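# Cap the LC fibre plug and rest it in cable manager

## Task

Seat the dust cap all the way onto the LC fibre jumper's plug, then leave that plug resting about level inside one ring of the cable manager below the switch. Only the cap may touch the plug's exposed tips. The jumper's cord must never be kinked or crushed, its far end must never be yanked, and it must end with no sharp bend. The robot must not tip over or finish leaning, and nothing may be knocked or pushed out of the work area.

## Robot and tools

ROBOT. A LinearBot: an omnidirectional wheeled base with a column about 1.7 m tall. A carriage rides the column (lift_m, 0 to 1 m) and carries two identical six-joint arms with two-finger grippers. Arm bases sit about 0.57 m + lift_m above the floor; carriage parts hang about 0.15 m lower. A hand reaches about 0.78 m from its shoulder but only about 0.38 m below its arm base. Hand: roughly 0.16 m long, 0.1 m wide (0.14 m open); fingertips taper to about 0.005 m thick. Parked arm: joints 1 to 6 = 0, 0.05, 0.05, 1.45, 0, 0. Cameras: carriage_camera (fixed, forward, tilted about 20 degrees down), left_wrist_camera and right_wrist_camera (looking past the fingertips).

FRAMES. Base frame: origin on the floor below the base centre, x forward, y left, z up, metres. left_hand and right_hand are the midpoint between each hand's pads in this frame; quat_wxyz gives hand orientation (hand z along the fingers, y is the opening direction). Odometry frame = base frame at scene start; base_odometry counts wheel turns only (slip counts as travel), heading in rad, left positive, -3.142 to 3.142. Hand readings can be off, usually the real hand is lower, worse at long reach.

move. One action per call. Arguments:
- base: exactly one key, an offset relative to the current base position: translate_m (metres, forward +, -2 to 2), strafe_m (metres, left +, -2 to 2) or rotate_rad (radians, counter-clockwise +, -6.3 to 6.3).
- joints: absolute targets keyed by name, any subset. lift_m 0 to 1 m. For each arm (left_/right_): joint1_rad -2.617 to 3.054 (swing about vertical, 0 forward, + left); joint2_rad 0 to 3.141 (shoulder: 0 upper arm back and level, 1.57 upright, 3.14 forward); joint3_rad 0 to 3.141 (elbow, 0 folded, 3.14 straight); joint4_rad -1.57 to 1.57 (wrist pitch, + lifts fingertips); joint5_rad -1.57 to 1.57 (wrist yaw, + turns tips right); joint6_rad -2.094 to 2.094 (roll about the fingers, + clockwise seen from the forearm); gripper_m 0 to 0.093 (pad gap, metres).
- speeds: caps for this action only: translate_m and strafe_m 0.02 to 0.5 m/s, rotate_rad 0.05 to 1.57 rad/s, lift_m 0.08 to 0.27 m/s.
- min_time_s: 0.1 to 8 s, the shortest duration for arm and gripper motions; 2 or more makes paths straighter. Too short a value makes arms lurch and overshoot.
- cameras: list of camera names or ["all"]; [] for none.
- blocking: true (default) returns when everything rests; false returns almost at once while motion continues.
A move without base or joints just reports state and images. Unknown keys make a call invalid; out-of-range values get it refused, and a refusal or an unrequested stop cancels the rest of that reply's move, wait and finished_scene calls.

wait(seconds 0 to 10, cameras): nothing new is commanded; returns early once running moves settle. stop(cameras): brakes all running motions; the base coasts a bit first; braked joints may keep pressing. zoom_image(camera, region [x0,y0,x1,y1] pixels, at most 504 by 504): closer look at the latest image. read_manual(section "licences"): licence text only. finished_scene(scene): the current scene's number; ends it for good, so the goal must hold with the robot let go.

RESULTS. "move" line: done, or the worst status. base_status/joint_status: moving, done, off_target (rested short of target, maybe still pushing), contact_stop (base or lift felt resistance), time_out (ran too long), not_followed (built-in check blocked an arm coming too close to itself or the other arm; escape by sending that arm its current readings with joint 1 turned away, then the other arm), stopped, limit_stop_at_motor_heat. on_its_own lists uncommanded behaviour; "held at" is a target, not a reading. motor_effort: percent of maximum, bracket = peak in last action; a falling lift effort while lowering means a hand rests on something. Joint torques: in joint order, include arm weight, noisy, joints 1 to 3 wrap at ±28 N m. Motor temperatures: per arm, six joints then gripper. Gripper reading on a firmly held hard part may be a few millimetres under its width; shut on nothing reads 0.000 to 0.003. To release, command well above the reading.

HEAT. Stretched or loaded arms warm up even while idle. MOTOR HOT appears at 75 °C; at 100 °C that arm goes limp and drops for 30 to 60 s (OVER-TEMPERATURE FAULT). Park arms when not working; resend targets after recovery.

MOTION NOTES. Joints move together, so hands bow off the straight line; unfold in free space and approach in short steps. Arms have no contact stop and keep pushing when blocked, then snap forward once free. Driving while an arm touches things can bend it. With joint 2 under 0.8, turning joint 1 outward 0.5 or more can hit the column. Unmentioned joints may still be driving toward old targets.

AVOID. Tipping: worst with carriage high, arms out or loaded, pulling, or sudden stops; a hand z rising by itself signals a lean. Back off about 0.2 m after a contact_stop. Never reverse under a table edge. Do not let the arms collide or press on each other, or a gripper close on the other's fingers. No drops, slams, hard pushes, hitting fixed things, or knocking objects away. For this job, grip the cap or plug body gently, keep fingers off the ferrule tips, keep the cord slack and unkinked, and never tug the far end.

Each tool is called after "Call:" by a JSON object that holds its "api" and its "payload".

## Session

Call:
{"api": "move", "payload": {"cameras": ["all"]}}

Scene clock: 0.00 s.
Joint torques (N m): no reading
Motor temperatures (°C): left_arm=[29 36 39 30 29 33 32] | right_arm=[31 35 35 30 31 30 33]
base_odometry: x=+0.000 y=+0.000 heading=+0.000
base_status: not commanded
joint_positions: lift_m=+0.300 left_joint1_rad=+0.003 left_joint2_rad=+0.028 left_joint3_rad=+0.066 left_joint4_rad=+1.405 left_joint5_rad=-0.009 left_joint6_rad=+0.044 left_gripper_m=+0.09396 right_joint1_rad=+0.019 right_joint2_rad=+0.033 right_joint3_rad=+0.043 right_joint4_rad=+1.494 right_joint5_rad=-0.026 right_joint6_rad=-0.017 right_gripper_m=+0.09396
joint_status: not commanded
motor_effort: lift_m=+35 drive_wheels=+3
left_hand: x=+0.2456 y=+0.3086 z=+1.2902 quat_wxyz=(+0.998, -0.003, +0.064, +0.024) (m; base frame)
right_hand: x=+0.2320 y=-0.3021 z=+1.2862 quat_wxyz=(+0.999, -0.014, +0.033, +0.001) (m; base frame)
pictures: carriage_camera, left_wrist_camera, right_wrist_camera
Images, in order (width x height): carriage_camera 896x504, left_wrist_camera 896x504, right_wrist_camera 896x504.

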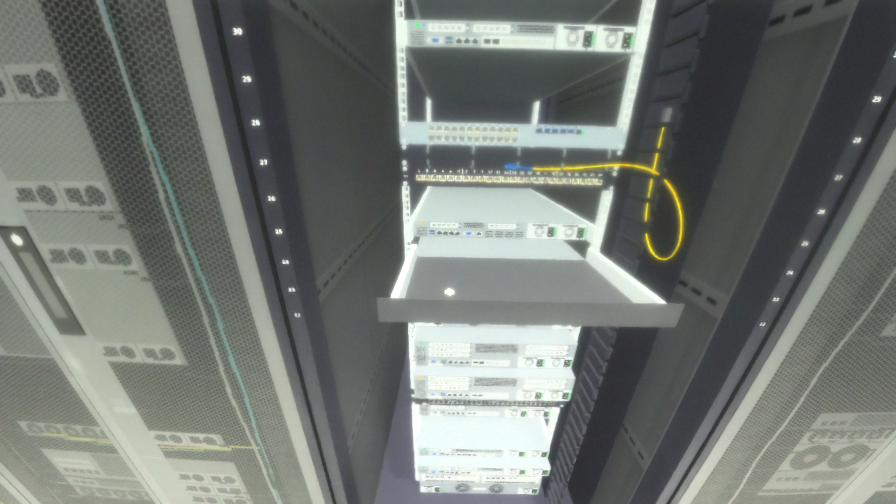

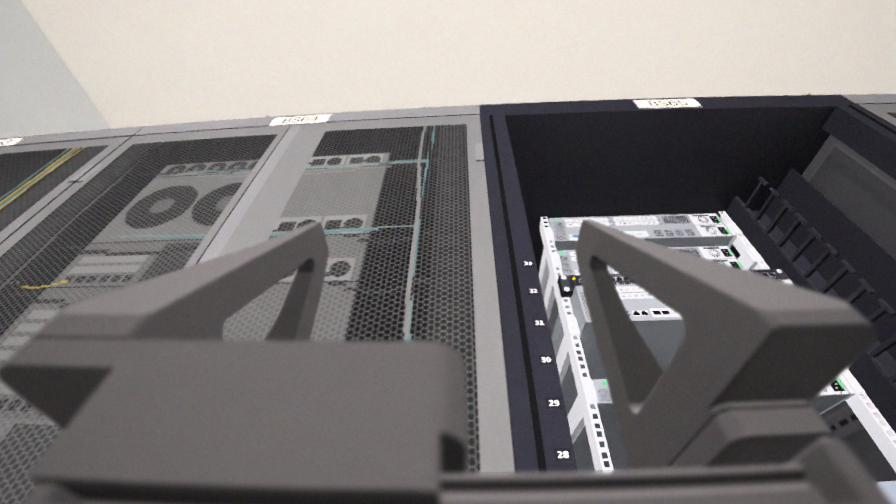

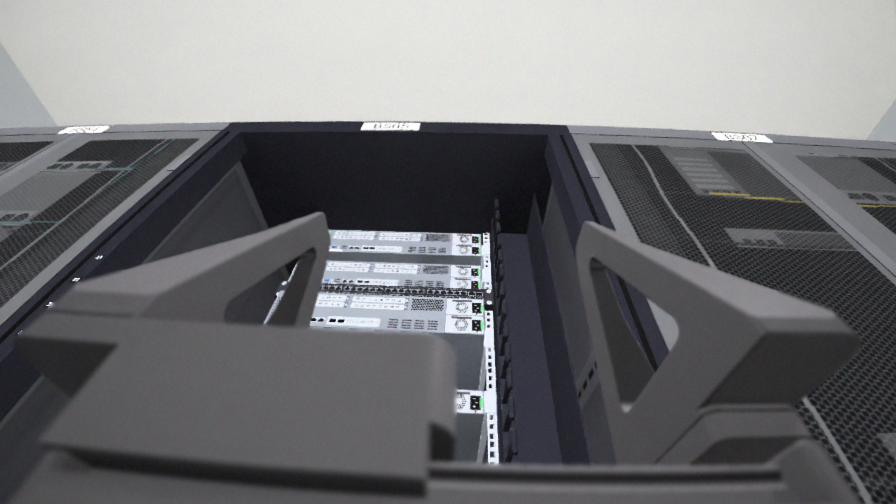

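Call:
{"api": "zoom_image", "payload": {"camera": "carriage_camera", "region": [425, 275, 475, 310]}}

Call:
{"api": "zoom_image", "payload": {"camera": "carriage_camera", "region": [390, 110, 700, 280]}}

Call:
{"api": "zoom_image", "payload": {"camera": "carriage_camera", "region": [480, 140, 570, 190]}}

Scaled by 10.080 from the camera's 896x504 image, which has a finer 1280x720 frame.

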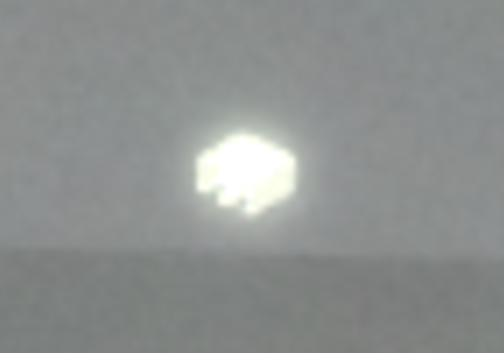

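Scaled by 1.626 from the camera's 896x504 image, which has a finer 1280x720 frame.

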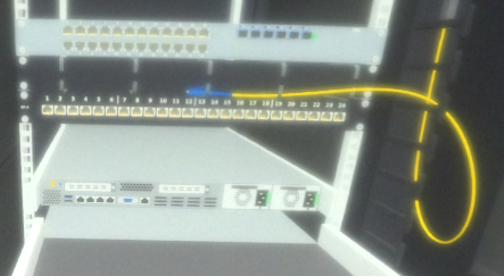

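Scaled by 5.600 from the camera's 896x504 image, which has a finer 1280x720 frame.

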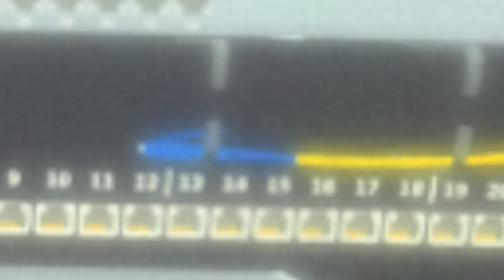

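Call:
{"api": "move", "payload": {"base": {"strafe_m": -0.175}, "joints": {"lift_m": 0.511}, "speeds": {"strafe_m": 0.12}}}

Call:
{"api": "move", "payload": {"base": {"translate_m": 0.088}, "speeds": {"translate_m": 0.06}}}

Call:
{"api": "move", "payload": {"joints": {"left_joint1_rad": -0.456, "left_joint2_rad": 1.934, "left_joint3_rad": 1.335, "left_joint4_rad": -0.955, "left_joint5_rad": 0, "left_joint6_rad": 0.315, "left_gripper_m": 0.05}, "min_time_s": 2.5, "cameras": ["all"]}}

Call:
{"api": "zoom_image", "payload": {"camera": "carriage_camera", "region": [330, 220, 570, 340]}}

Scene clock: 152.63 s.
Joint torques (N m): left_arm=[0.03 3.67 6.48 -0.31 0.06 0.01] | right_arm=[-0.05 4.1 5.78 -0.38 0.01 -0.11]
move: done
base_odometry: x=+0.000 y=-0.175 heading=+0.001
base_status: done
joint_positions: lift_m=+0.511 left_joint1_rad=+0.003 left_joint2_rad=+0.028 left_joint3_rad=+0.066 left_joint4_rad=+1.405 left_joint5_rad=-0.009 left_joint6_rad=+0.044 left_gripper_m=+0.09396 right_joint1_rad=+0.019 right_joint2_rad=+0.033 right_joint3_rad=+0.043 right_joint4_rad=+1.494 right_joint5_rad=-0.026 right_joint6_rad=-0.017 right_gripper_m=+0.09396
joint_status: all done
motor_effort: lift_m=+35(43) drive_wheels=-2(11)
left_hand: x=+0.2456 y=+0.3086 z=+1.5013 quat_wxyz=(+0.998, -0.003, +0.064, +0.024) (m; base frame)
right_hand: x=+0.2320 y=-0.3021 z=+1.4972 quat_wxyz=(+0.999, -0.014, +0.033, +0.001) (m; base frame)
pictures: none

Scene clock: 154.63 s.
Joint torques (N m): left_arm=[0.06 3.71 6.49 -0.31 0.07 0.02] | right_arm=[-0.06 4.1 5.76 -0.39 0.02 -0.11]
move: done
base_odometry: x=+0.088 y=-0.175 heading=+0.000
base_status: done
joint_positions: lift_m=+0.511 left_joint1_rad=+0.003 left_joint2_rad=+0.028 left_joint3_rad=+0.066 left_joint4_rad=+1.405 left_joint5_rad=-0.009 left_joint6_rad=+0.044 left_gripper_m=+0.09396 right_joint1_rad=+0.019 right_joint2_rad=+0.033 right_joint3_rad=+0.043 right_joint4_rad=+1.494 right_joint5_rad=-0.026 right_joint6_rad=-0.017 right_gripper_m=+0.09396
joint_status: not commanded
motor_effort: lift_m=+35(35) drive_wheels=+0(9)
left_hand: x=+0.2455 y=+0.3086 z=+1.5013 quat_wxyz=(+0.998, -0.003, +0.064, +0.024) (m; base frame)
right_hand: x=+0.2321 y=-0.3021 z=+1.4972 quat_wxyz=(+0.999, -0.014, +0.033, +0.001) (m; base frame)
pictures: none

Scene clock: 157.47 s.
Joint torques (N m): left_arm=[-8.21 2.13 1.76 0.05 2.36 0.8] | right_arm=[-0.08 4.07 5.75 -0.36 0.01 -0.11]
move: off_target
base_odometry: x=+0.088 y=-0.175 heading=+0.001
base_status: not commanded
joint_positions: lift_m=+0.511 left_joint1_rad=-0.353 left_joint2_rad=+1.809 left_joint3_rad=+1.401 left_joint4_rad=-0.870 left_joint5_rad=-0.265 left_joint6_rad=+0.228 left_gripper_m=+0.05031 right_joint1_rad=+0.019 right_joint2_rad=+0.033 right_joint3_rad=+0.043 right_joint4_rad=+1.493 right_joint5_rad=-0.026 right_joint6_rad=-0.017 right_gripper_m=+0.09396
joint_status: left_joint1_rad off_target (ended at -0.353, target -0.456); left_joint2_rad off_target (ended at +1.809, target +1.934); left_joint3_rad off_target (ended at +1.401, target +1.335); left_joint4_rad off_target (ended at -0.870, target -0.955); left_joint5_rad off_target (ended at -0.265, target +0.000); left_joint6_rad off_target (ended at +0.228, target +0.315); the others done
motor_effort: lift_m=+33(35) drive_wheels=-1(7)
left_hand: x=+0.6070 y=+0.2109 z=+1.1614 quat_wxyz=(+0.152, +0.263, +0.945, +0.121) (m; base frame)
right_hand: x=+0.2324 y=-0.3021 z=+1.4974 quat_wxyz=(+0.999, -0.014, +0.033, +0.001) (m; base frame)
pictures: carriage_camera, left_wrist_camera, right_wrist_camera
Images, in order (width x height): carriage_camera 896x504, left_wrist_camera 896x504, right_wrist_camera 896x504.

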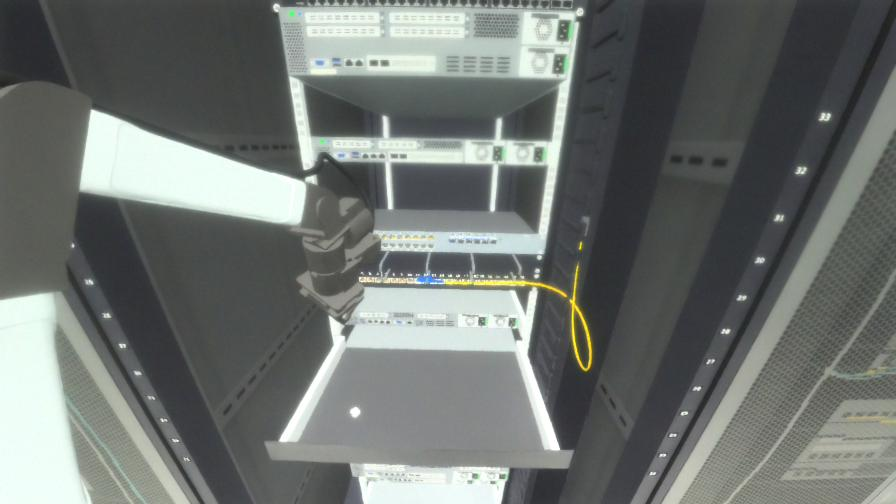

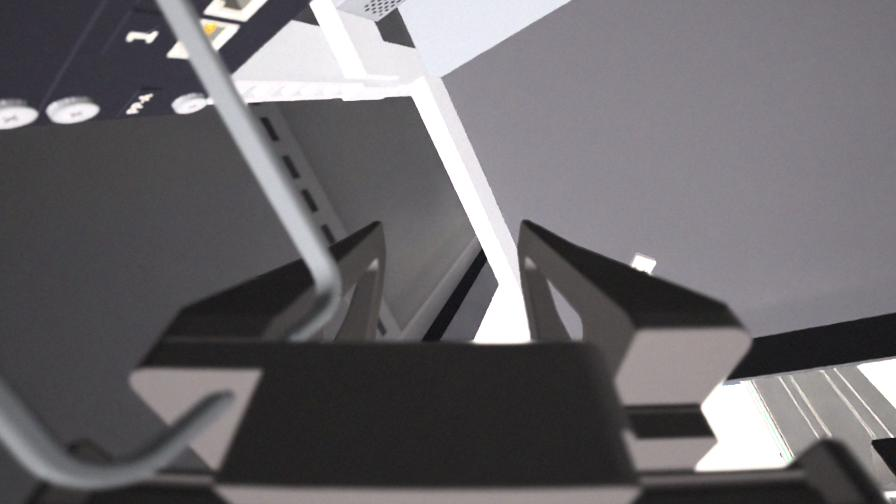

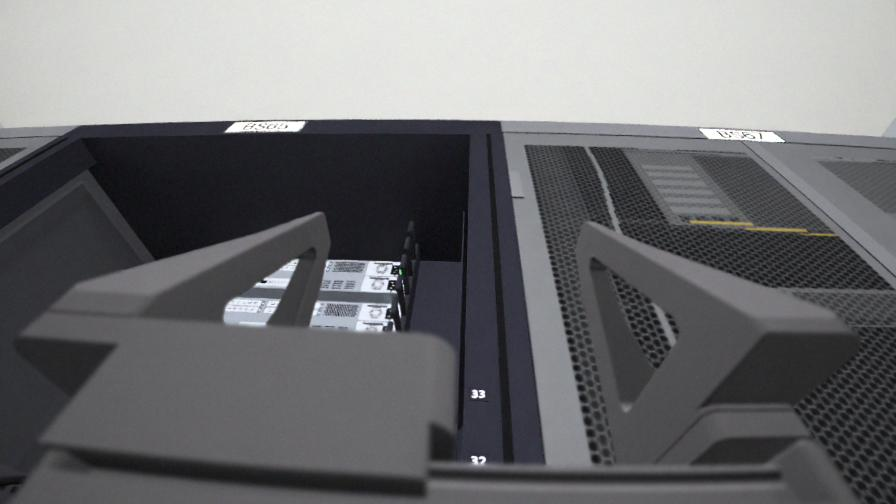

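Scaled by 2.100 from the camera's 896x504 image, which has a finer 1280x720 frame.

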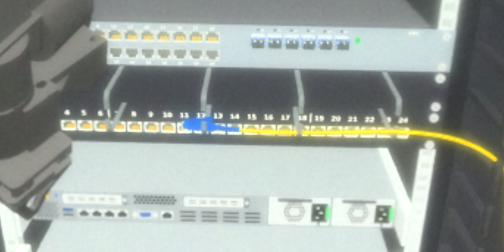

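Call:
{"api": "move", "payload": {"joints": {"left_joint1_rad": -0.345, "left_joint2_rad": 1.80, "left_joint3_rad": 1.40, "left_joint4_rad": -0.865, "left_joint5_rad": -0.265, "left_joint6_rad": 0.228}, "min_time_s": 0.8, "cameras": ["left_wrist_camera", "carriage_camera"]}}

Call:
{"api": "zoom_image", "payload": {"camera": "carriage_camera", "region": [270, 160, 470, 350]}}

Scene clock: 180.63 s.
Joint torques (N m): left_arm=[0.51 -7.88 6.8 0.95 0.19 0] | right_arm=[-0.08 4.1 5.76 -0.36 0.02 -0.11]
Motor temperatures (°C): left_arm=[33 36 42 30 36 34 32] | right_arm=[31 36 38 30 31 30 33]
move: off_target
base_odometry: x=+0.088 y=-0.175 heading=+0.001
base_status: not commanded
joint_positions: lift_m=+0.511 left_joint1_rad=-0.350 left_joint2_rad=+1.798 left_joint3_rad=+1.408 left_joint4_rad=-0.867 left_joint5_rad=-0.294 left_joint6_rad=+0.227 left_gripper_m=+0.05015 right_joint1_rad=+0.019 right_joint2_rad=+0.033 right_joint3_rad=+0.043 right_joint4_rad=+1.493 right_joint5_rad=-0.026 right_joint6_rad=-0.017 right_gripper_m=+0.09396
joint_status: left_joint5_rad off_target (ended at -0.295, target -0.265); the others done
motor_effort: lift_m=+33(33) drive_wheels=+0(5)
left_hand: x=+0.6110 y=+0.2161 z=+1.1692 quat_wxyz=(+0.163, +0.256, +0.943, +0.135) (m; base frame)
right_hand: x=+0.2324 y=-0.3021 z=+1.4974 quat_wxyz=(+0.999, -0.014, +0.033, +0.001) (m; base frame)
pictures: carriage_camera, left_wrist_camera
Images, in order (width x height): carriage_camera 896x504, left_wrist_camera 896x504.

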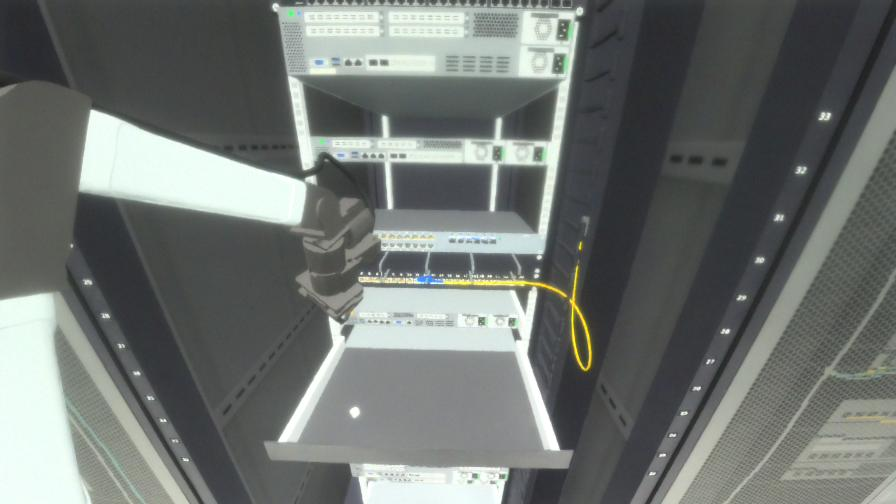

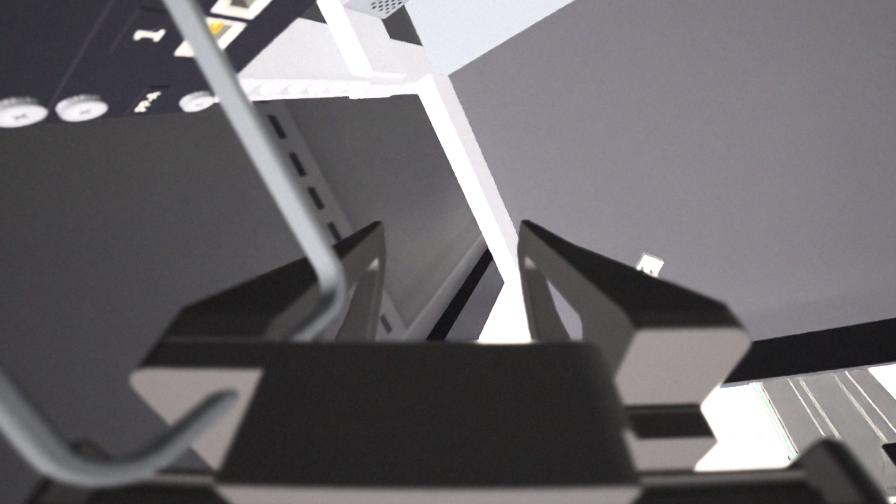

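Scaled by 2.520 from the camera's 896x504 image, which has a finer 1280x720 frame.

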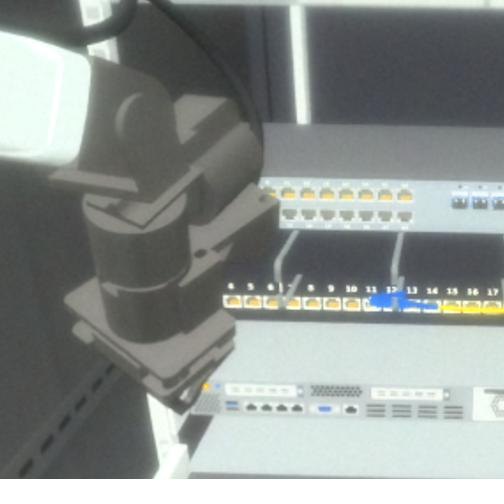

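Call:
{"api": "move", "payload": {"joints": {"left_joint1_rad": -0.345, "left_joint2_rad": 1.56, "left_joint3_rad": 1.15, "left_joint4_rad": -0.84, "left_joint5_rad": -0.25, "left_joint6_rad": 0.228}, "min_time_s": 1.5, "cameras": ["left_wrist_camera", "carriage_camera"]}}

Scene clock: 198.30 s.
Joint torques (N m): left_arm=[0.35 -8.55 6.11 0.98 0.06 0] | right_arm=[-0.05 4.05 5.74 -0.36 0.01 -0.11]
move: done
base_odometry: x=+0.088 y=-0.175 heading=+0.001
base_status: not commanded
joint_positions: lift_m=+0.511 left_joint1_rad=-0.349 left_joint2_rad=+1.589 left_joint3_rad=+1.165 left_joint4_rad=-0.847 left_joint5_rad=-0.263 left_joint6_rad=+0.227 left_gripper_m=+0.05013 right_joint1_rad=+0.019 right_joint2_rad=+0.033 right_joint3_rad=+0.043 right_joint4_rad=+1.493 right_joint5_rad=-0.026 right_joint6_rad=-0.017 right_gripper_m=+0.09396
joint_status: all done
motor_effort: lift_m=+32(33) drive_wheels=+2(7)
left_hand: x=+0.5542 y=+0.2317 z=+1.1653 quat_wxyz=(+0.156, +0.260, +0.945, +0.120) (m; base frame)
right_hand: x=+0.2324 y=-0.3021 z=+1.4974 quat_wxyz=(+0.999, -0.014, +0.033, +0.001) (m; base frame)
pictures: carriage_camera, left_wrist_camera
Images, in order (width x height): carriage_camera 896x504, left_wrist_camera 896x504.

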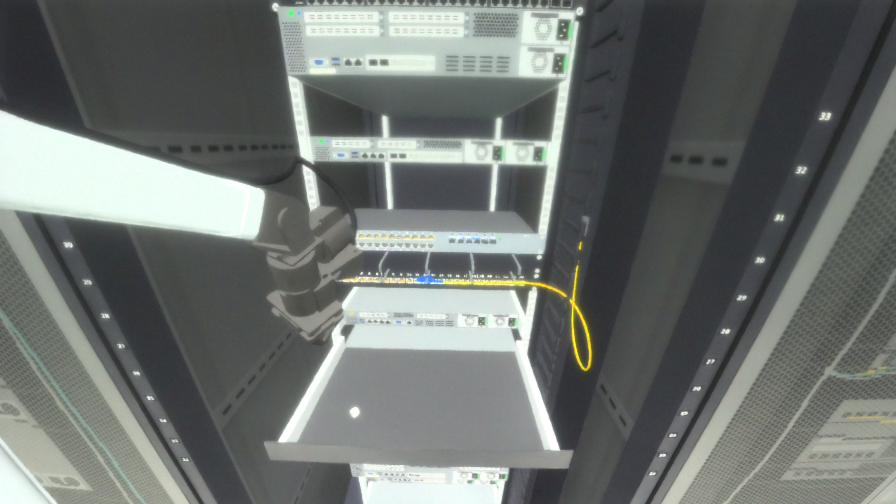

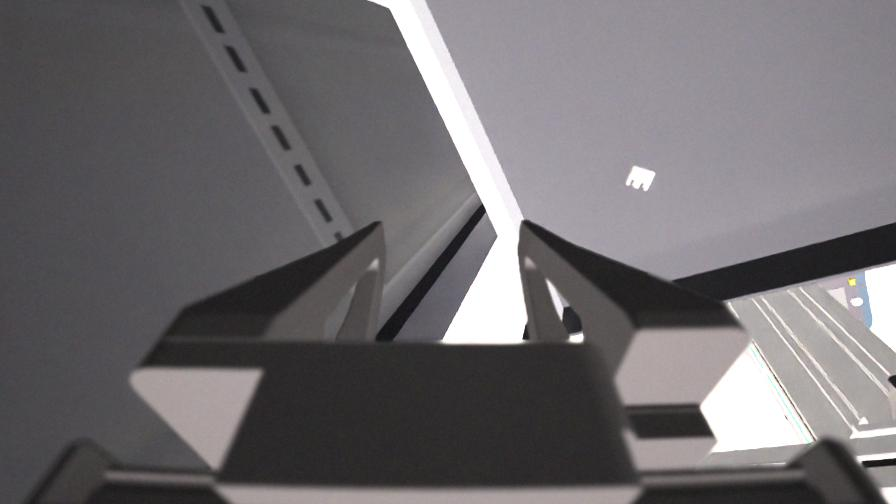

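Call:
{"api": "zoom_image", "payload": {"camera": "left_wrist_camera", "region": [610, 150, 670, 210]}}

Call:
{"api": "zoom_image", "payload": {"camera": "carriage_camera", "region": [380, 240, 520, 310]}}

Scaled by 8.400 from the camera's 896x504 image, which has a finer 1280x720 frame.

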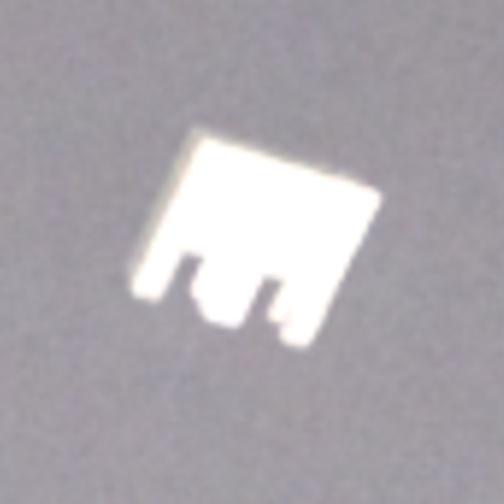

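Scaled by 3.600 from the camera's 896x504 image, which has a finer 1280x720 frame.

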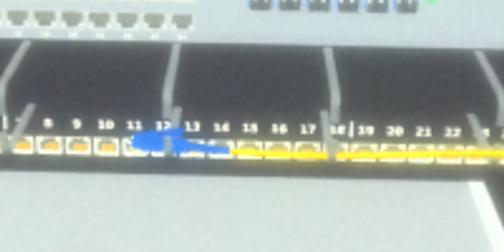

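Call:
{"api": "move", "payload": {"joints": {"left_joint1_rad": -0.481, "left_joint2_rad": 1.936, "left_joint3_rad": 1.229, "left_joint4_rad": -0.84, "left_joint5_rad": 0.012, "left_joint6_rad": 0.315}, "min_time_s": 1.5, "cameras": ["left_wrist_camera"]}}

Call:
{"api": "zoom_image", "payload": {"camera": "left_wrist_camera", "region": [370, 160, 530, 270]}}

Scene clock: 227.10 s.
Joint torques (N m): left_arm=[-0.53 -7.06 9.03 0.33 0.2 0.12] | right_arm=[-0.08 4.05 5.76 -0.36 0.01 -0.11]
Motor temperatures (°C): left_arm=[30 42 43 31 31 33 32] | right_arm=[31 36 38 30 31 30 33]
move: done
base_odometry: x=+0.088 y=-0.175 heading=+0.001
base_status: not commanded
joint_positions: lift_m=+0.511 left_joint1_rad=-0.473 left_joint2_rad=+1.924 left_joint3_rad=+1.198 left_joint4_rad=-0.847 left_joint5_rad=-0.002 left_joint6_rad=+0.304 left_gripper_m=+0.05013 right_joint1_rad=+0.019 right_joint2_rad=+0.033 right_joint3_rad=+0.043 right_joint4_rad=+1.493 right_joint5_rad=-0.026 right_joint6_rad=-0.017 right_gripper_m=+0.09396
joint_status: all done
motor_effort: lift_m=+32(33) drive_wheels=+0(5)
left_hand: x=+0.5127 y=+0.1550 z=+1.0609 quat_wxyz=(-0.001, +0.379, +0.926, +0.001) (m; base frame)
right_hand: x=+0.2324 y=-0.3021 z=+1.4974 quat_wxyz=(+0.999, -0.014, +0.033, +0.001) (m; base frame)
pictures: left_wrist_camera
Images, in order (width x height): left_wrist_camera 896x504.

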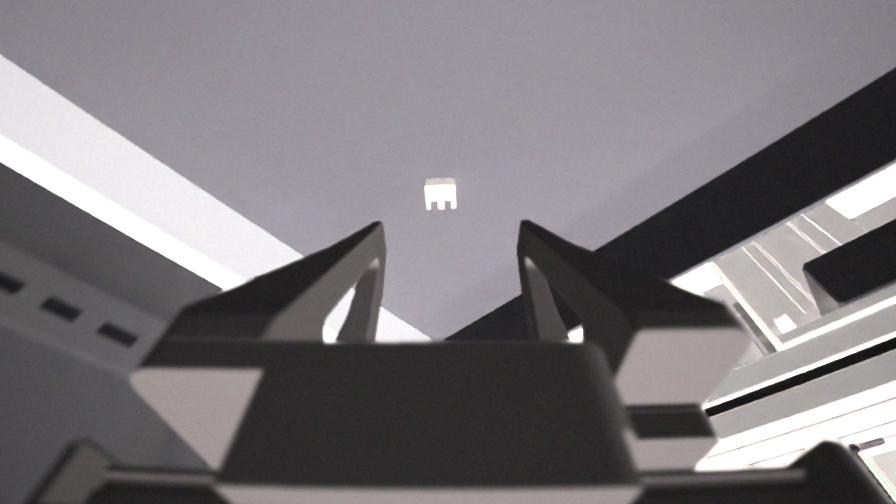

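Scaled by 3.150 from the camera's 896x504 image, which has a finer 1280x720 frame.

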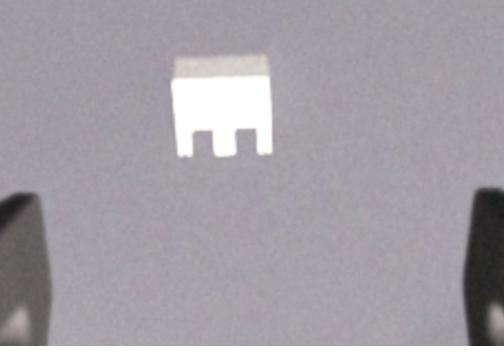

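Call:
{"api": "move", "payload": {"joints": {"lift_m": 0.475, "left_joint1_rad": -0.443, "left_joint2_rad": 1.878, "left_joint3_rad": 1.158, "left_joint4_rad": -0.827, "left_joint5_rad": 0.012, "left_joint6_rad": 0.337}, "speeds": {"lift_m": 0.08}, "min_time_s": 0.8, "cameras": ["left_wrist_camera"]}}

Call:
{"api": "zoom_image", "payload": {"camera": "left_wrist_camera", "region": [370, 160, 530, 270]}}

Scene clock: 243.50 s.
Joint torques (N m): left_arm=[0.61 -10.78 5.07 0.37 0.18 0.12] | right_arm=[-0.06 4.11 5.74 -0.36 0.01 -0.11]
move: done
base_odometry: x=+0.088 y=-0.175 heading=+0.001
base_status: not commanded
joint_positions: lift_m=+0.475 left_joint1_rad=-0.450 left_joint2_rad=+1.913 left_joint3_rad=+1.172 left_joint4_rad=-0.841 left_joint5_rad=+0.001 left_joint6_rad=+0.326 left_gripper_m=+0.05013 right_joint1_rad=+0.019 right_joint2_rad=+0.033 right_joint3_rad=+0.043 right_joint4_rad=+1.493 right_joint5_rad=-0.026 right_joint6_rad=-0.017 right_gripper_m=+0.09396
joint_status: all done
motor_effort: lift_m=+35(36) drive_wheels=+0(4)
left_hand: x=+0.5097 y=+0.1644 z=+1.0221 quat_wxyz=(-0.005, +0.378, +0.926, +0.000) (m; base frame)
right_hand: x=+0.2324 y=-0.3021 z=+1.4612 quat_wxyz=(+0.999, -0.014, +0.033, +0.001) (m; base frame)
pictures: left_wrist_camera
Images, in order (width x height): left_wrist_camera 896x504.

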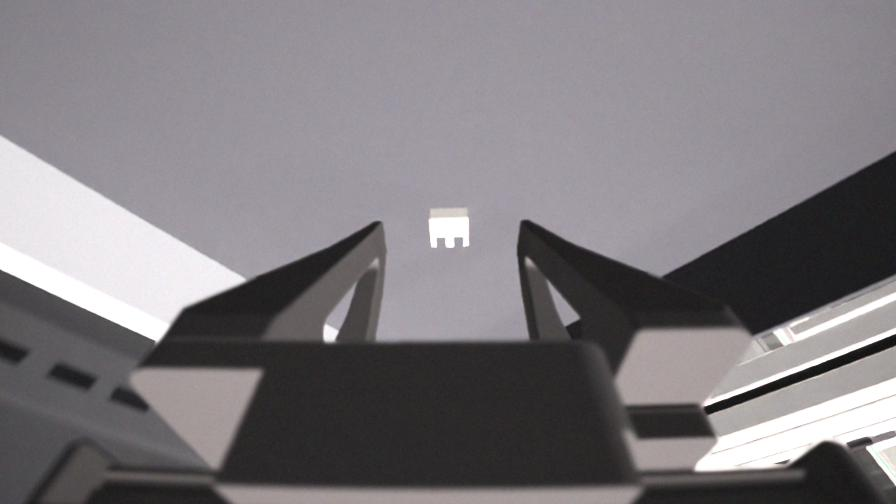

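Scaled by 3.150 from the camera's 896x504 image, which has a finer 1280x720 frame.

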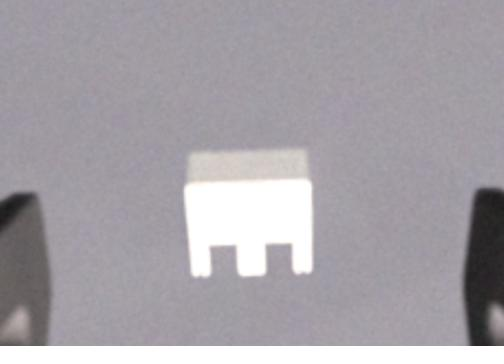

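Call:
{"api": "move", "payload": {"joints": {"lift_m": 0.467}, "speeds": {"lift_m": 0.08}, "cameras": ["left_wrist_camera"]}}

Call:
{"api": "zoom_image", "payload": {"camera": "left_wrist_camera", "region": [370, 180, 530, 290]}}

Scene clock: 253.67 s.
Joint torques (N m): left_arm=[0.62 -9.32 5.12 0.41 0.15 0.1] | right_arm=[-0.09 4.07 5.75 -0.38 0.02 -0.11]
move: done
base_odometry: x=+0.088 y=-0.175 heading=+0.001
base_status: not commanded
joint_positions: lift_m=+0.467 left_joint1_rad=-0.450 left_joint2_rad=+1.896 left_joint3_rad=+1.172 left_joint4_rad=-0.840 left_joint5_rad=+0.003 left_joint6_rad=+0.328 left_gripper_m=+0.05013 right_joint1_rad=+0.019 right_joint2_rad=+0.033 right_joint3_rad=+0.043 right_joint4_rad=+1.493 right_joint5_rad=-0.026 right_joint6_rad=-0.017 right_gripper_m=+0.09396
joint_status: all done
motor_effort: lift_m=+33(34) drive_wheels=+3(3)
left_hand: x=+0.5114 y=+0.1631 z=+1.0194 quat_wxyz=(+0.003, +0.379, +0.925, -0.002) (m; base frame)
right_hand: x=+0.2322 y=-0.3021 z=+1.4533 quat_wxyz=(+0.999, -0.014, +0.033, +0.001) (m; base frame)
pictures: left_wrist_camera
Images, in order (width x height): left_wrist_camera 896x504.

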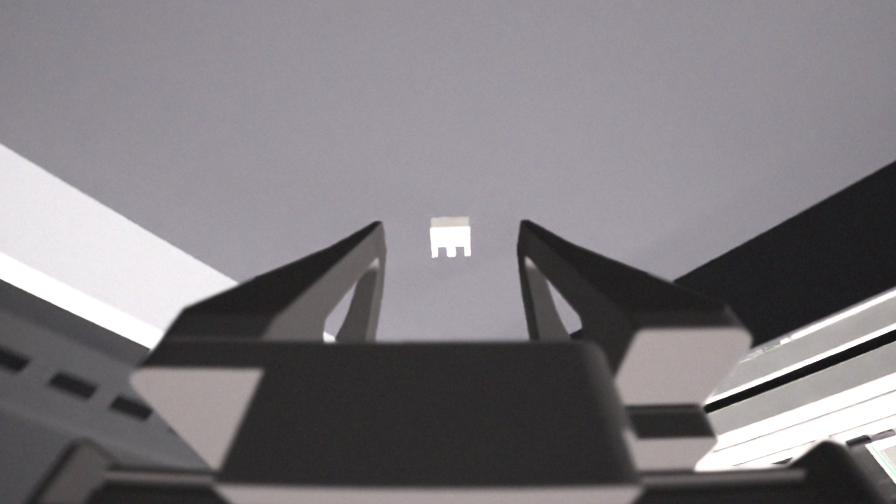

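Scaled by 3.150 from the camera's 896x504 image, which has a finer 1280x720 frame.

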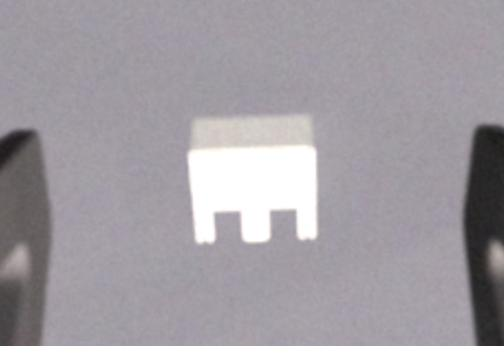

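Call:
{"api": "move", "payload": {"joints": {"lift_m": 0.461, "left_joint2_rad": 1.898}, "speeds": {"lift_m": 0.08}, "cameras": ["left_wrist_camera"]}}

Call:
{"api": "zoom_image", "payload": {"camera": "left_wrist_camera", "region": [370, 180, 530, 290]}}

Scene clock: 259.53 s.
Joint torques (N m): left_arm=[0.47 -6.26 5.22 0.53 0.14 0.09] | right_arm=[-0.06 4.08 5.78 -0.37 0.02 -0.11]
move: done
base_odometry: x=+0.088 y=-0.175 heading=+0.001
base_status: not commanded
joint_positions: lift_m=+0.461 left_joint1_rad=-0.448 left_joint2_rad=+1.880 left_joint3_rad=+1.172 left_joint4_rad=-0.849 left_joint5_rad=+0.005 left_joint6_rad=+0.329 left_gripper_m=+0.05012 right_joint1_rad=+0.019 right_joint2_rad=+0.033 right_joint3_rad=+0.043 right_joint4_rad=+1.493 right_joint5_rad=-0.026 right_joint6_rad=-0.017 right_gripper_m=+0.09396
joint_status: all done
motor_effort: lift_m=+32(33) drive_wheels=+3(3)
left_hand: x=+0.5113 y=+0.1635 z=+1.0186 quat_wxyz=(+0.007, +0.379, +0.925, -0.003) (m; base frame)
right_hand: x=+0.2322 y=-0.3021 z=+1.4474 quat_wxyz=(+0.999, -0.014, +0.033, +0.001) (m; base frame)
pictures: left_wrist_camera
Images, in order (width x height): left_wrist_camera 896x504.

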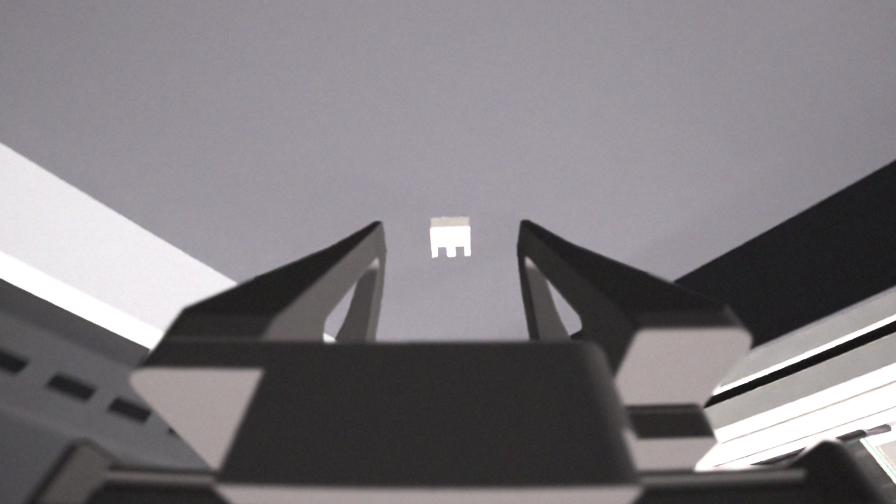

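Scaled by 3.150 from the camera's 896x504 image, which has a finer 1280x720 frame.

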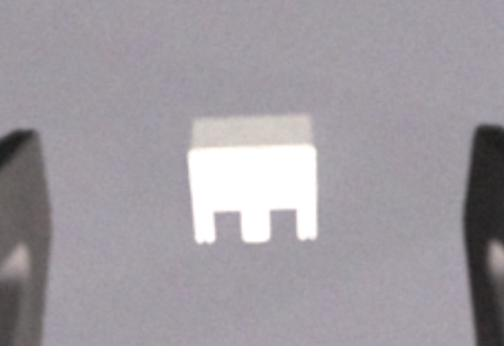

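Call:
{"api": "move", "payload": {"joints": {"lift_m": 0.467}, "speeds": {"lift_m": 0.08}}}

Call:
{"api": "move", "payload": {"joints": {"left_gripper_m": 0.006}, "min_time_s": 2.0, "cameras": ["left_wrist_camera"]}}

Call:
{"api": "zoom_image", "payload": {"camera": "left_wrist_camera", "region": [370, 180, 530, 290]}}

Scene clock: 266.33 s.
Joint torques (N m): left_arm=[0.47 -6.82 5.3 0.43 0.14 0.08] | right_arm=[-0.05 4.07 5.75 -0.37 0.01 -0.11]
move: done
base_odometry: x=+0.088 y=-0.175 heading=+0.001
base_status: not commanded
joint_positions: lift_m=+0.467 left_joint1_rad=-0.448 left_joint2_rad=+1.886 left_joint3_rad=+1.171 left_joint4_rad=-0.840 left_joint5_rad=+0.005 left_joint6_rad=+0.329 left_gripper_m=+0.05012 right_joint1_rad=+0.019 right_joint2_rad=+0.033 right_joint3_rad=+0.043 right_joint4_rad=+1.493 right_joint5_rad=-0.026 right_joint6_rad=-0.017 right_gripper_m=+0.09396
joint_status: all done
motor_effort: lift_m=+36(42) drive_wheels=+1(5)
left_hand: x=+0.5122 y=+0.1630 z=+1.0221 quat_wxyz=(+0.008, +0.379, +0.925, -0.003) (m; base frame)
right_hand: x=+0.2323 y=-0.3021 z=+1.4531 quat_wxyz=(+0.999, -0.014, +0.033, +0.001) (m; base frame)
pictures: none

Scene clock: 268.63 s.
Joint torques (N m): left_arm=[0.49 -6.82 5.26 0.43 0.14 0.09] | right_arm=[-0.08 4.08 5.76 -0.37 0.01 -0.11]
move: off_target
base_odometry: x=+0.088 y=-0.175 heading=+0.001
base_status: not commanded
joint_positions: lift_m=+0.467 left_joint1_rad=-0.448 left_joint2_rad=+1.886 left_joint3_rad=+1.171 left_joint4_rad=-0.840 left_joint5_rad=+0.005 left_joint6_rad=+0.329 left_gripper_m=+0.01242 right_joint1_rad=+0.019 right_joint2_rad=+0.033 right_joint3_rad=+0.043 right_joint4_rad=+1.493 right_joint5_rad=-0.026 right_joint6_rad=-0.017 right_gripper_m=+0.09396
joint_status: left_gripper_m off_target (ended at +0.01244, target +0.00600)
motor_effort: lift_m=+36(36) drive_wheels=+1(6)
left_hand: x=+0.5122 y=+0.1630 z=+1.0221 quat_wxyz=(+0.008, +0.379, +0.925, -0.003) (m; base frame)
right_hand: x=+0.2323 y=-0.3021 z=+1.4531 quat_wxyz=(+0.999, -0.014, +0.033, +0.001) (m; base frame)
pictures: left_wrist_camera
Images, in order (width x height): left_wrist_camera 896x504.

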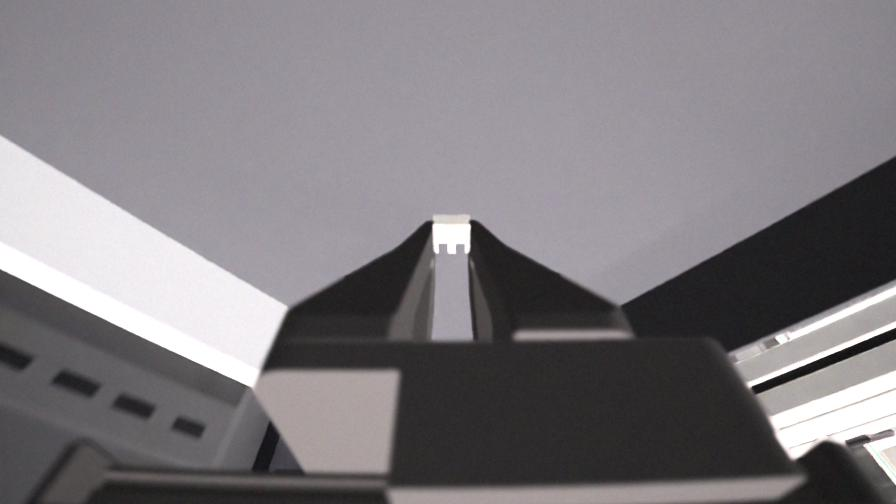

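Scaled by 3.150 from the camera's 896x504 image, which has a finer 1280x720 frame.

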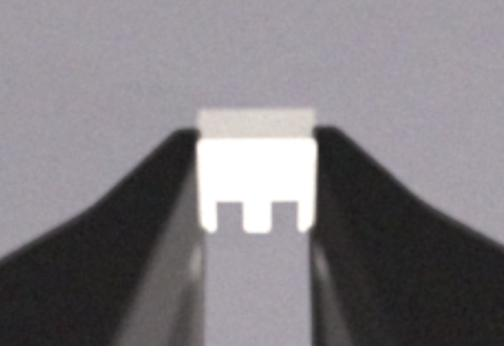

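Call:
{"api": "move", "payload": {"joints": {"lift_m": 0.487}, "speeds": {"lift_m": 0.08}}}

Call:
{"api": "move", "payload": {"joints": {"left_joint6_rad": -2.085}, "min_time_s": 1.5}}

Call:
{"api": "move", "payload": {"joints": {"lift_m": 0.467}, "speeds": {"lift_m": 0.08}, "cameras": ["left_wrist_camera"]}}

Scene clock: 286.33 s.
Joint torques (N m): left_arm=[0.49 -7.25 5.29 0.39 0.14 0.09] | right_arm=[-0.08 4.1 5.76 -0.37 0.01 -0.11]
move: done
base_odometry: x=+0.088 y=-0.175 heading=+0.001
base_status: not commanded
joint_positions: lift_m=+0.487 left_joint1_rad=-0.448 left_joint2_rad=+1.891 left_joint3_rad=+1.171 left_joint4_rad=-0.836 left_joint5_rad=+0.005 left_joint6_rad=+0.329 left_gripper_m=+0.01241 right_joint1_rad=+0.019 right_joint2_rad=+0.033 right_joint3_rad=+0.043 right_joint4_rad=+1.493 right_joint5_rad=-0.026 right_joint6_rad=-0.017 right_gripper_m=+0.09396
joint_status: all done
motor_effort: lift_m=+35(42) drive_wheels=+1(5)
left_hand: x=+0.5126 y=+0.1628 z=+1.0406 quat_wxyz=(+0.007, +0.379, +0.925, -0.003) (m; base frame)
right_hand: x=+0.2323 y=-0.3021 z=+1.4732 quat_wxyz=(+0.999, -0.014, +0.033, +0.001) (m; base frame)
pictures: none

Scene clock: 288.43 s.
Joint torques (N m): left_arm=[0.49 -7.15 5.14 0.24 0.05 -0.09] | right_arm=[-0.06 4.08 5.78 -0.37 0.01 -0.11]
move: done
base_odometry: x=+0.088 y=-0.175 heading=+0.001
base_status: not commanded
joint_positions: lift_m=+0.487 left_joint1_rad=-0.448 left_joint2_rad=+1.891 left_joint3_rad=+1.171 left_joint4_rad=-0.836 left_joint5_rad=+0.005 left_joint6_rad=-2.069 left_gripper_m=+0.01241 right_joint1_rad=+0.019 right_joint2_rad=+0.033 right_joint3_rad=+0.043 right_joint4_rad=+1.493 right_joint5_rad=-0.026 right_joint6_rad=-0.017 right_gripper_m=+0.09396
joint_status: all done
joint sent to its limit — left_joint6_rad, lower limit.
motor_effort: lift_m=+35(35) drive_wheels=+4(5)
left_hand: x=+0.5126 y=+0.1628 z=+1.0406 quat_wxyz=(+0.000, -0.725, +0.689, -0.008) (m; base frame)
right_hand: x=+0.2323 y=-0.3021 z=+1.4732 quat_wxyz=(+0.999, -0.014, +0.033, +0.001) (m; base frame)
pictures: none

Scene clock: 289.07 s.
Joint torques (N m): left_arm=[0.49 -7.04 5.16 0.24 0.05 -0.09] | right_arm=[-0.08 4.1 5.75 -0.37 0.01 -0.11]
move: done
base_odometry: x=+0.088 y=-0.175 heading=+0.001
base_status: not commanded
joint_positions: lift_m=+0.467 left_joint1_rad=-0.448 left_joint2_rad=+1.890 left_joint3_rad=+1.171 left_joint4_rad=-0.835 left_joint5_rad=+0.005 left_joint6_rad=-2.071 left_gripper_m=+0.01241 right_joint1_rad=+0.019 right_joint2_rad=+0.033 right_joint3_rad=+0.043 right_joint4_rad=+1.493 right_joint5_rad=-0.026 right_joint6_rad=-0.017 right_gripper_m=+0.09396
joint_status: all done
motor_effort: lift_m=+34(34) drive_wheels=+2(5)
left_hand: x=+0.5129 y=+0.1627 z=+1.0211 quat_wxyz=(+0.000, -0.725, +0.688, -0.009) (m; base frame)
right_hand: x=+0.2323 y=-0.3021 z=+1.4533 quat_wxyz=(+0.999, -0.014, +0.033, +0.001) (m; base frame)
pictures: left_wrist_camera
Images, in order (width x height): left_wrist_camera 896x504.

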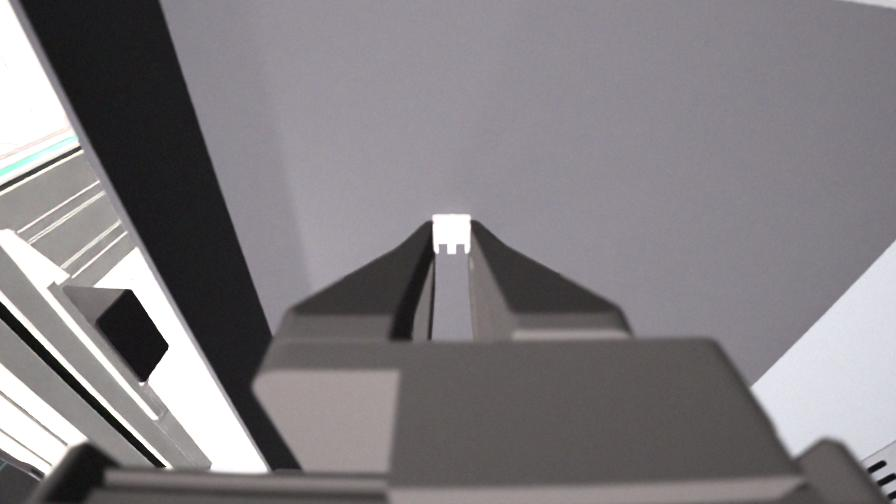

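Call:
{"api": "move", "payload": {"joints": {"left_gripper_m": 0.04}, "min_time_s": 1.0}}

Call:
{"api": "move", "payload": {"joints": {"lift_m": 0.56}, "speeds": {"lift_m": 0.12}}}

Call:
{"api": "move", "payload": {"joints": {"left_joint1_rad": -0.184, "left_joint2_rad": 1.772, "left_joint3_rad": 0.949, "left_joint4_rad": -0.593, "left_joint5_rad": 0.485, "left_joint6_rad": 1.306}, "min_time_s": 2.0}}

Call:
{"api": "move", "payload": {"joints": {"lift_m": 0.511}, "speeds": {"lift_m": 0.12}, "cameras": ["left_wrist_camera", "carriage_camera"]}}

Call:
{"api": "zoom_image", "payload": {"camera": "left_wrist_camera", "region": [370, 160, 530, 270]}}

Scene clock: 323.97 s.
Joint torques (N m): left_arm=[0.49 -7.15 5.29 0.23 0.06 -0.09] | right_arm=[-0.06 4.07 5.78 -0.36 0.01 -0.11]
move: done
base_odometry: x=+0.088 y=-0.175 heading=+0.001
base_status: not commanded
joint_positions: lift_m=+0.467 left_joint1_rad=-0.448 left_joint2_rad=+1.891 left_joint3_rad=+1.169 left_joint4_rad=-0.835 left_joint5_rad=+0.005 left_joint6_rad=-2.071 left_gripper_m=+0.03989 right_joint1_rad=+0.019 right_joint2_rad=+0.033 right_joint3_rad=+0.043 right_joint4_rad=+1.493 right_joint5_rad=-0.026 right_joint6_rad=-0.017 right_gripper_m=+0.09396
joint_status: all done
motor_effort: lift_m=+34(34) drive_wheels=-1(4)
left_hand: x=+0.5123 y=+0.1630 z=+1.0203 quat_wxyz=(+0.000, -0.725, +0.688, -0.007) (m; base frame)
right_hand: x=+0.2323 y=-0.3021 z=+1.4533 quat_wxyz=(+0.999, -0.014, +0.033, +0.001) (m; base frame)
pictures: none

Scene clock: 325.13 s.
Joint torques (N m): left_arm=[0.5 -7.39 5.52 0.21 0.06 -0.08] | right_arm=[-0.08 4.07 5.75 -0.37 0.01 -0.11]
move: done
base_odometry: x=+0.088 y=-0.175 heading=+0.001
base_status: not commanded
joint_positions: lift_m=+0.560 left_joint1_rad=-0.448 left_joint2_rad=+1.894 left_joint3_rad=+1.166 left_joint4_rad=-0.834 left_joint5_rad=+0.005 left_joint6_rad=-2.071 left_gripper_m=+0.03989 right_joint1_rad=+0.019 right_joint2_rad=+0.033 right_joint3_rad=+0.043 right_joint4_rad=+1.493 right_joint5_rad=-0.026 right_joint6_rad=-0.017 right_gripper_m=+0.09396
joint_status: all done
motor_effort: lift_m=+35(43) drive_wheels=+6(6)
left_hand: x=+0.5113 y=+0.1634 z=+1.1118 quat_wxyz=(-0.001, -0.725, +0.689, -0.005) (m; base frame)
right_hand: x=+0.2323 y=-0.3021 z=+1.5462 quat_wxyz=(+0.999, -0.014, +0.033, +0.001) (m; base frame)
pictures: none

Scene clock: 327.70 s.
Joint torques (N m): left_arm=[0.72 -9.52 4.97 0.6 0.49 0.13] | right_arm=[-0.08 4.07 5.78 -0.37 0.01 -0.11]
move: done
base_odometry: x=+0.088 y=-0.175 heading=+0.001
base_status: not commanded
joint_positions: lift_m=+0.560 left_joint1_rad=-0.192 left_joint2_rad=+1.804 left_joint3_rad=+0.963 left_joint4_rad=-0.607 left_joint5_rad=+0.472 left_joint6_rad=+1.293 left_gripper_m=+0.03990 right_joint1_rad=+0.019 right_joint2_rad=+0.033 right_joint3_rad=+0.043 right_joint4_rad=+1.493 right_joint5_rad=-0.026 right_joint6_rad=-0.017 right_gripper_m=+0.09396
joint_status: all done
motor_effort: lift_m=+35(35) drive_wheels=+0(6)
left_hand: x=+0.5113 y=+0.1688 z=+1.1145 quat_wxyz=(+0.173, +0.667, +0.705, -0.168) (m; base frame)
right_hand: x=+0.2323 y=-0.3021 z=+1.5462 quat_wxyz=(+0.999, -0.014, +0.033, +0.001) (m; base frame)
pictures: none

Scene clock: 328.50 s.
Joint torques (N m): left_arm=[0.69 -8.59 5.35 0.57 0.47 0.12] | right_arm=[-0.08 4.1 5.76 -0.35 0.01 -0.11]
move: done
base_odometry: x=+0.088 y=-0.175 heading=+0.001
base_status: not commanded
joint_positions: lift_m=+0.511 left_joint1_rad=-0.192 left_joint2_rad=+1.793 left_joint3_rad=+0.958 left_joint4_rad=-0.603 left_joint5_rad=+0.474 left_joint6_rad=+1.295 left_gripper_m=+0.03990 right_joint1_rad=+0.019 right_joint2_rad=+0.033 right_joint3_rad=+0.043 right_joint4_rad=+1.493 right_joint5_rad=-0.026 right_joint6_rad=-0.017 right_gripper_m=+0.09396
joint_status: all done
motor_effort: lift_m=+35(36) drive_wheels=+3(4)
left_hand: x=+0.5117 y=+0.1683 z=+1.0678 quat_wxyz=(+0.178, +0.668, +0.703, -0.166) (m; base frame)
right_hand: x=+0.2323 y=-0.3021 z=+1.4972 quat_wxyz=(+0.999, -0.014, +0.033, +0.001) (m; base frame)
pictures: carriage_camera, left_wrist_camera
Images, in order (width x height): carriage_camera 896x504, left_wrist_camera 896x504.

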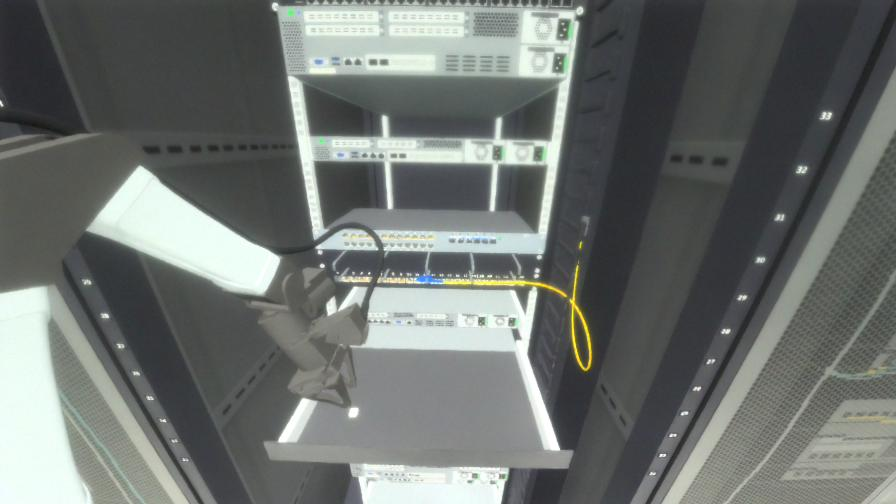

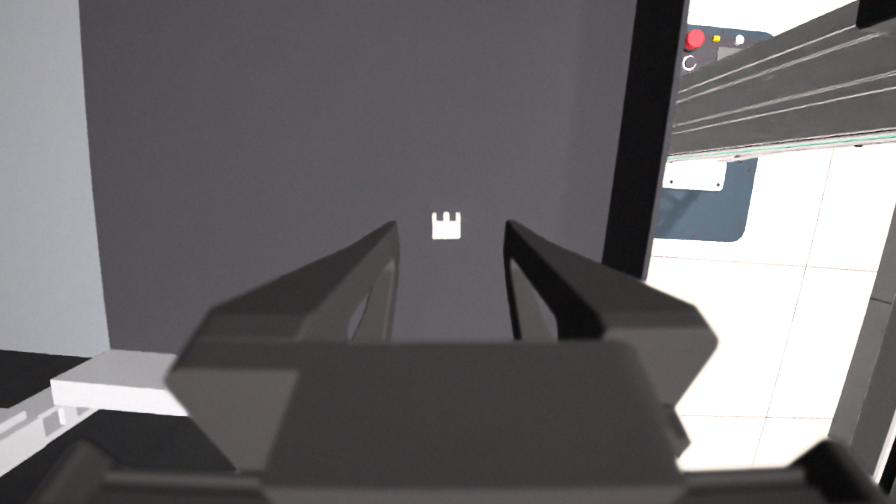

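Scaled by 3.150 from the camera's 896x504 image, which has a finer 1280x720 frame.

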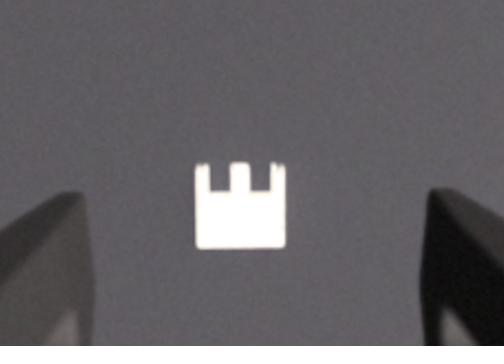

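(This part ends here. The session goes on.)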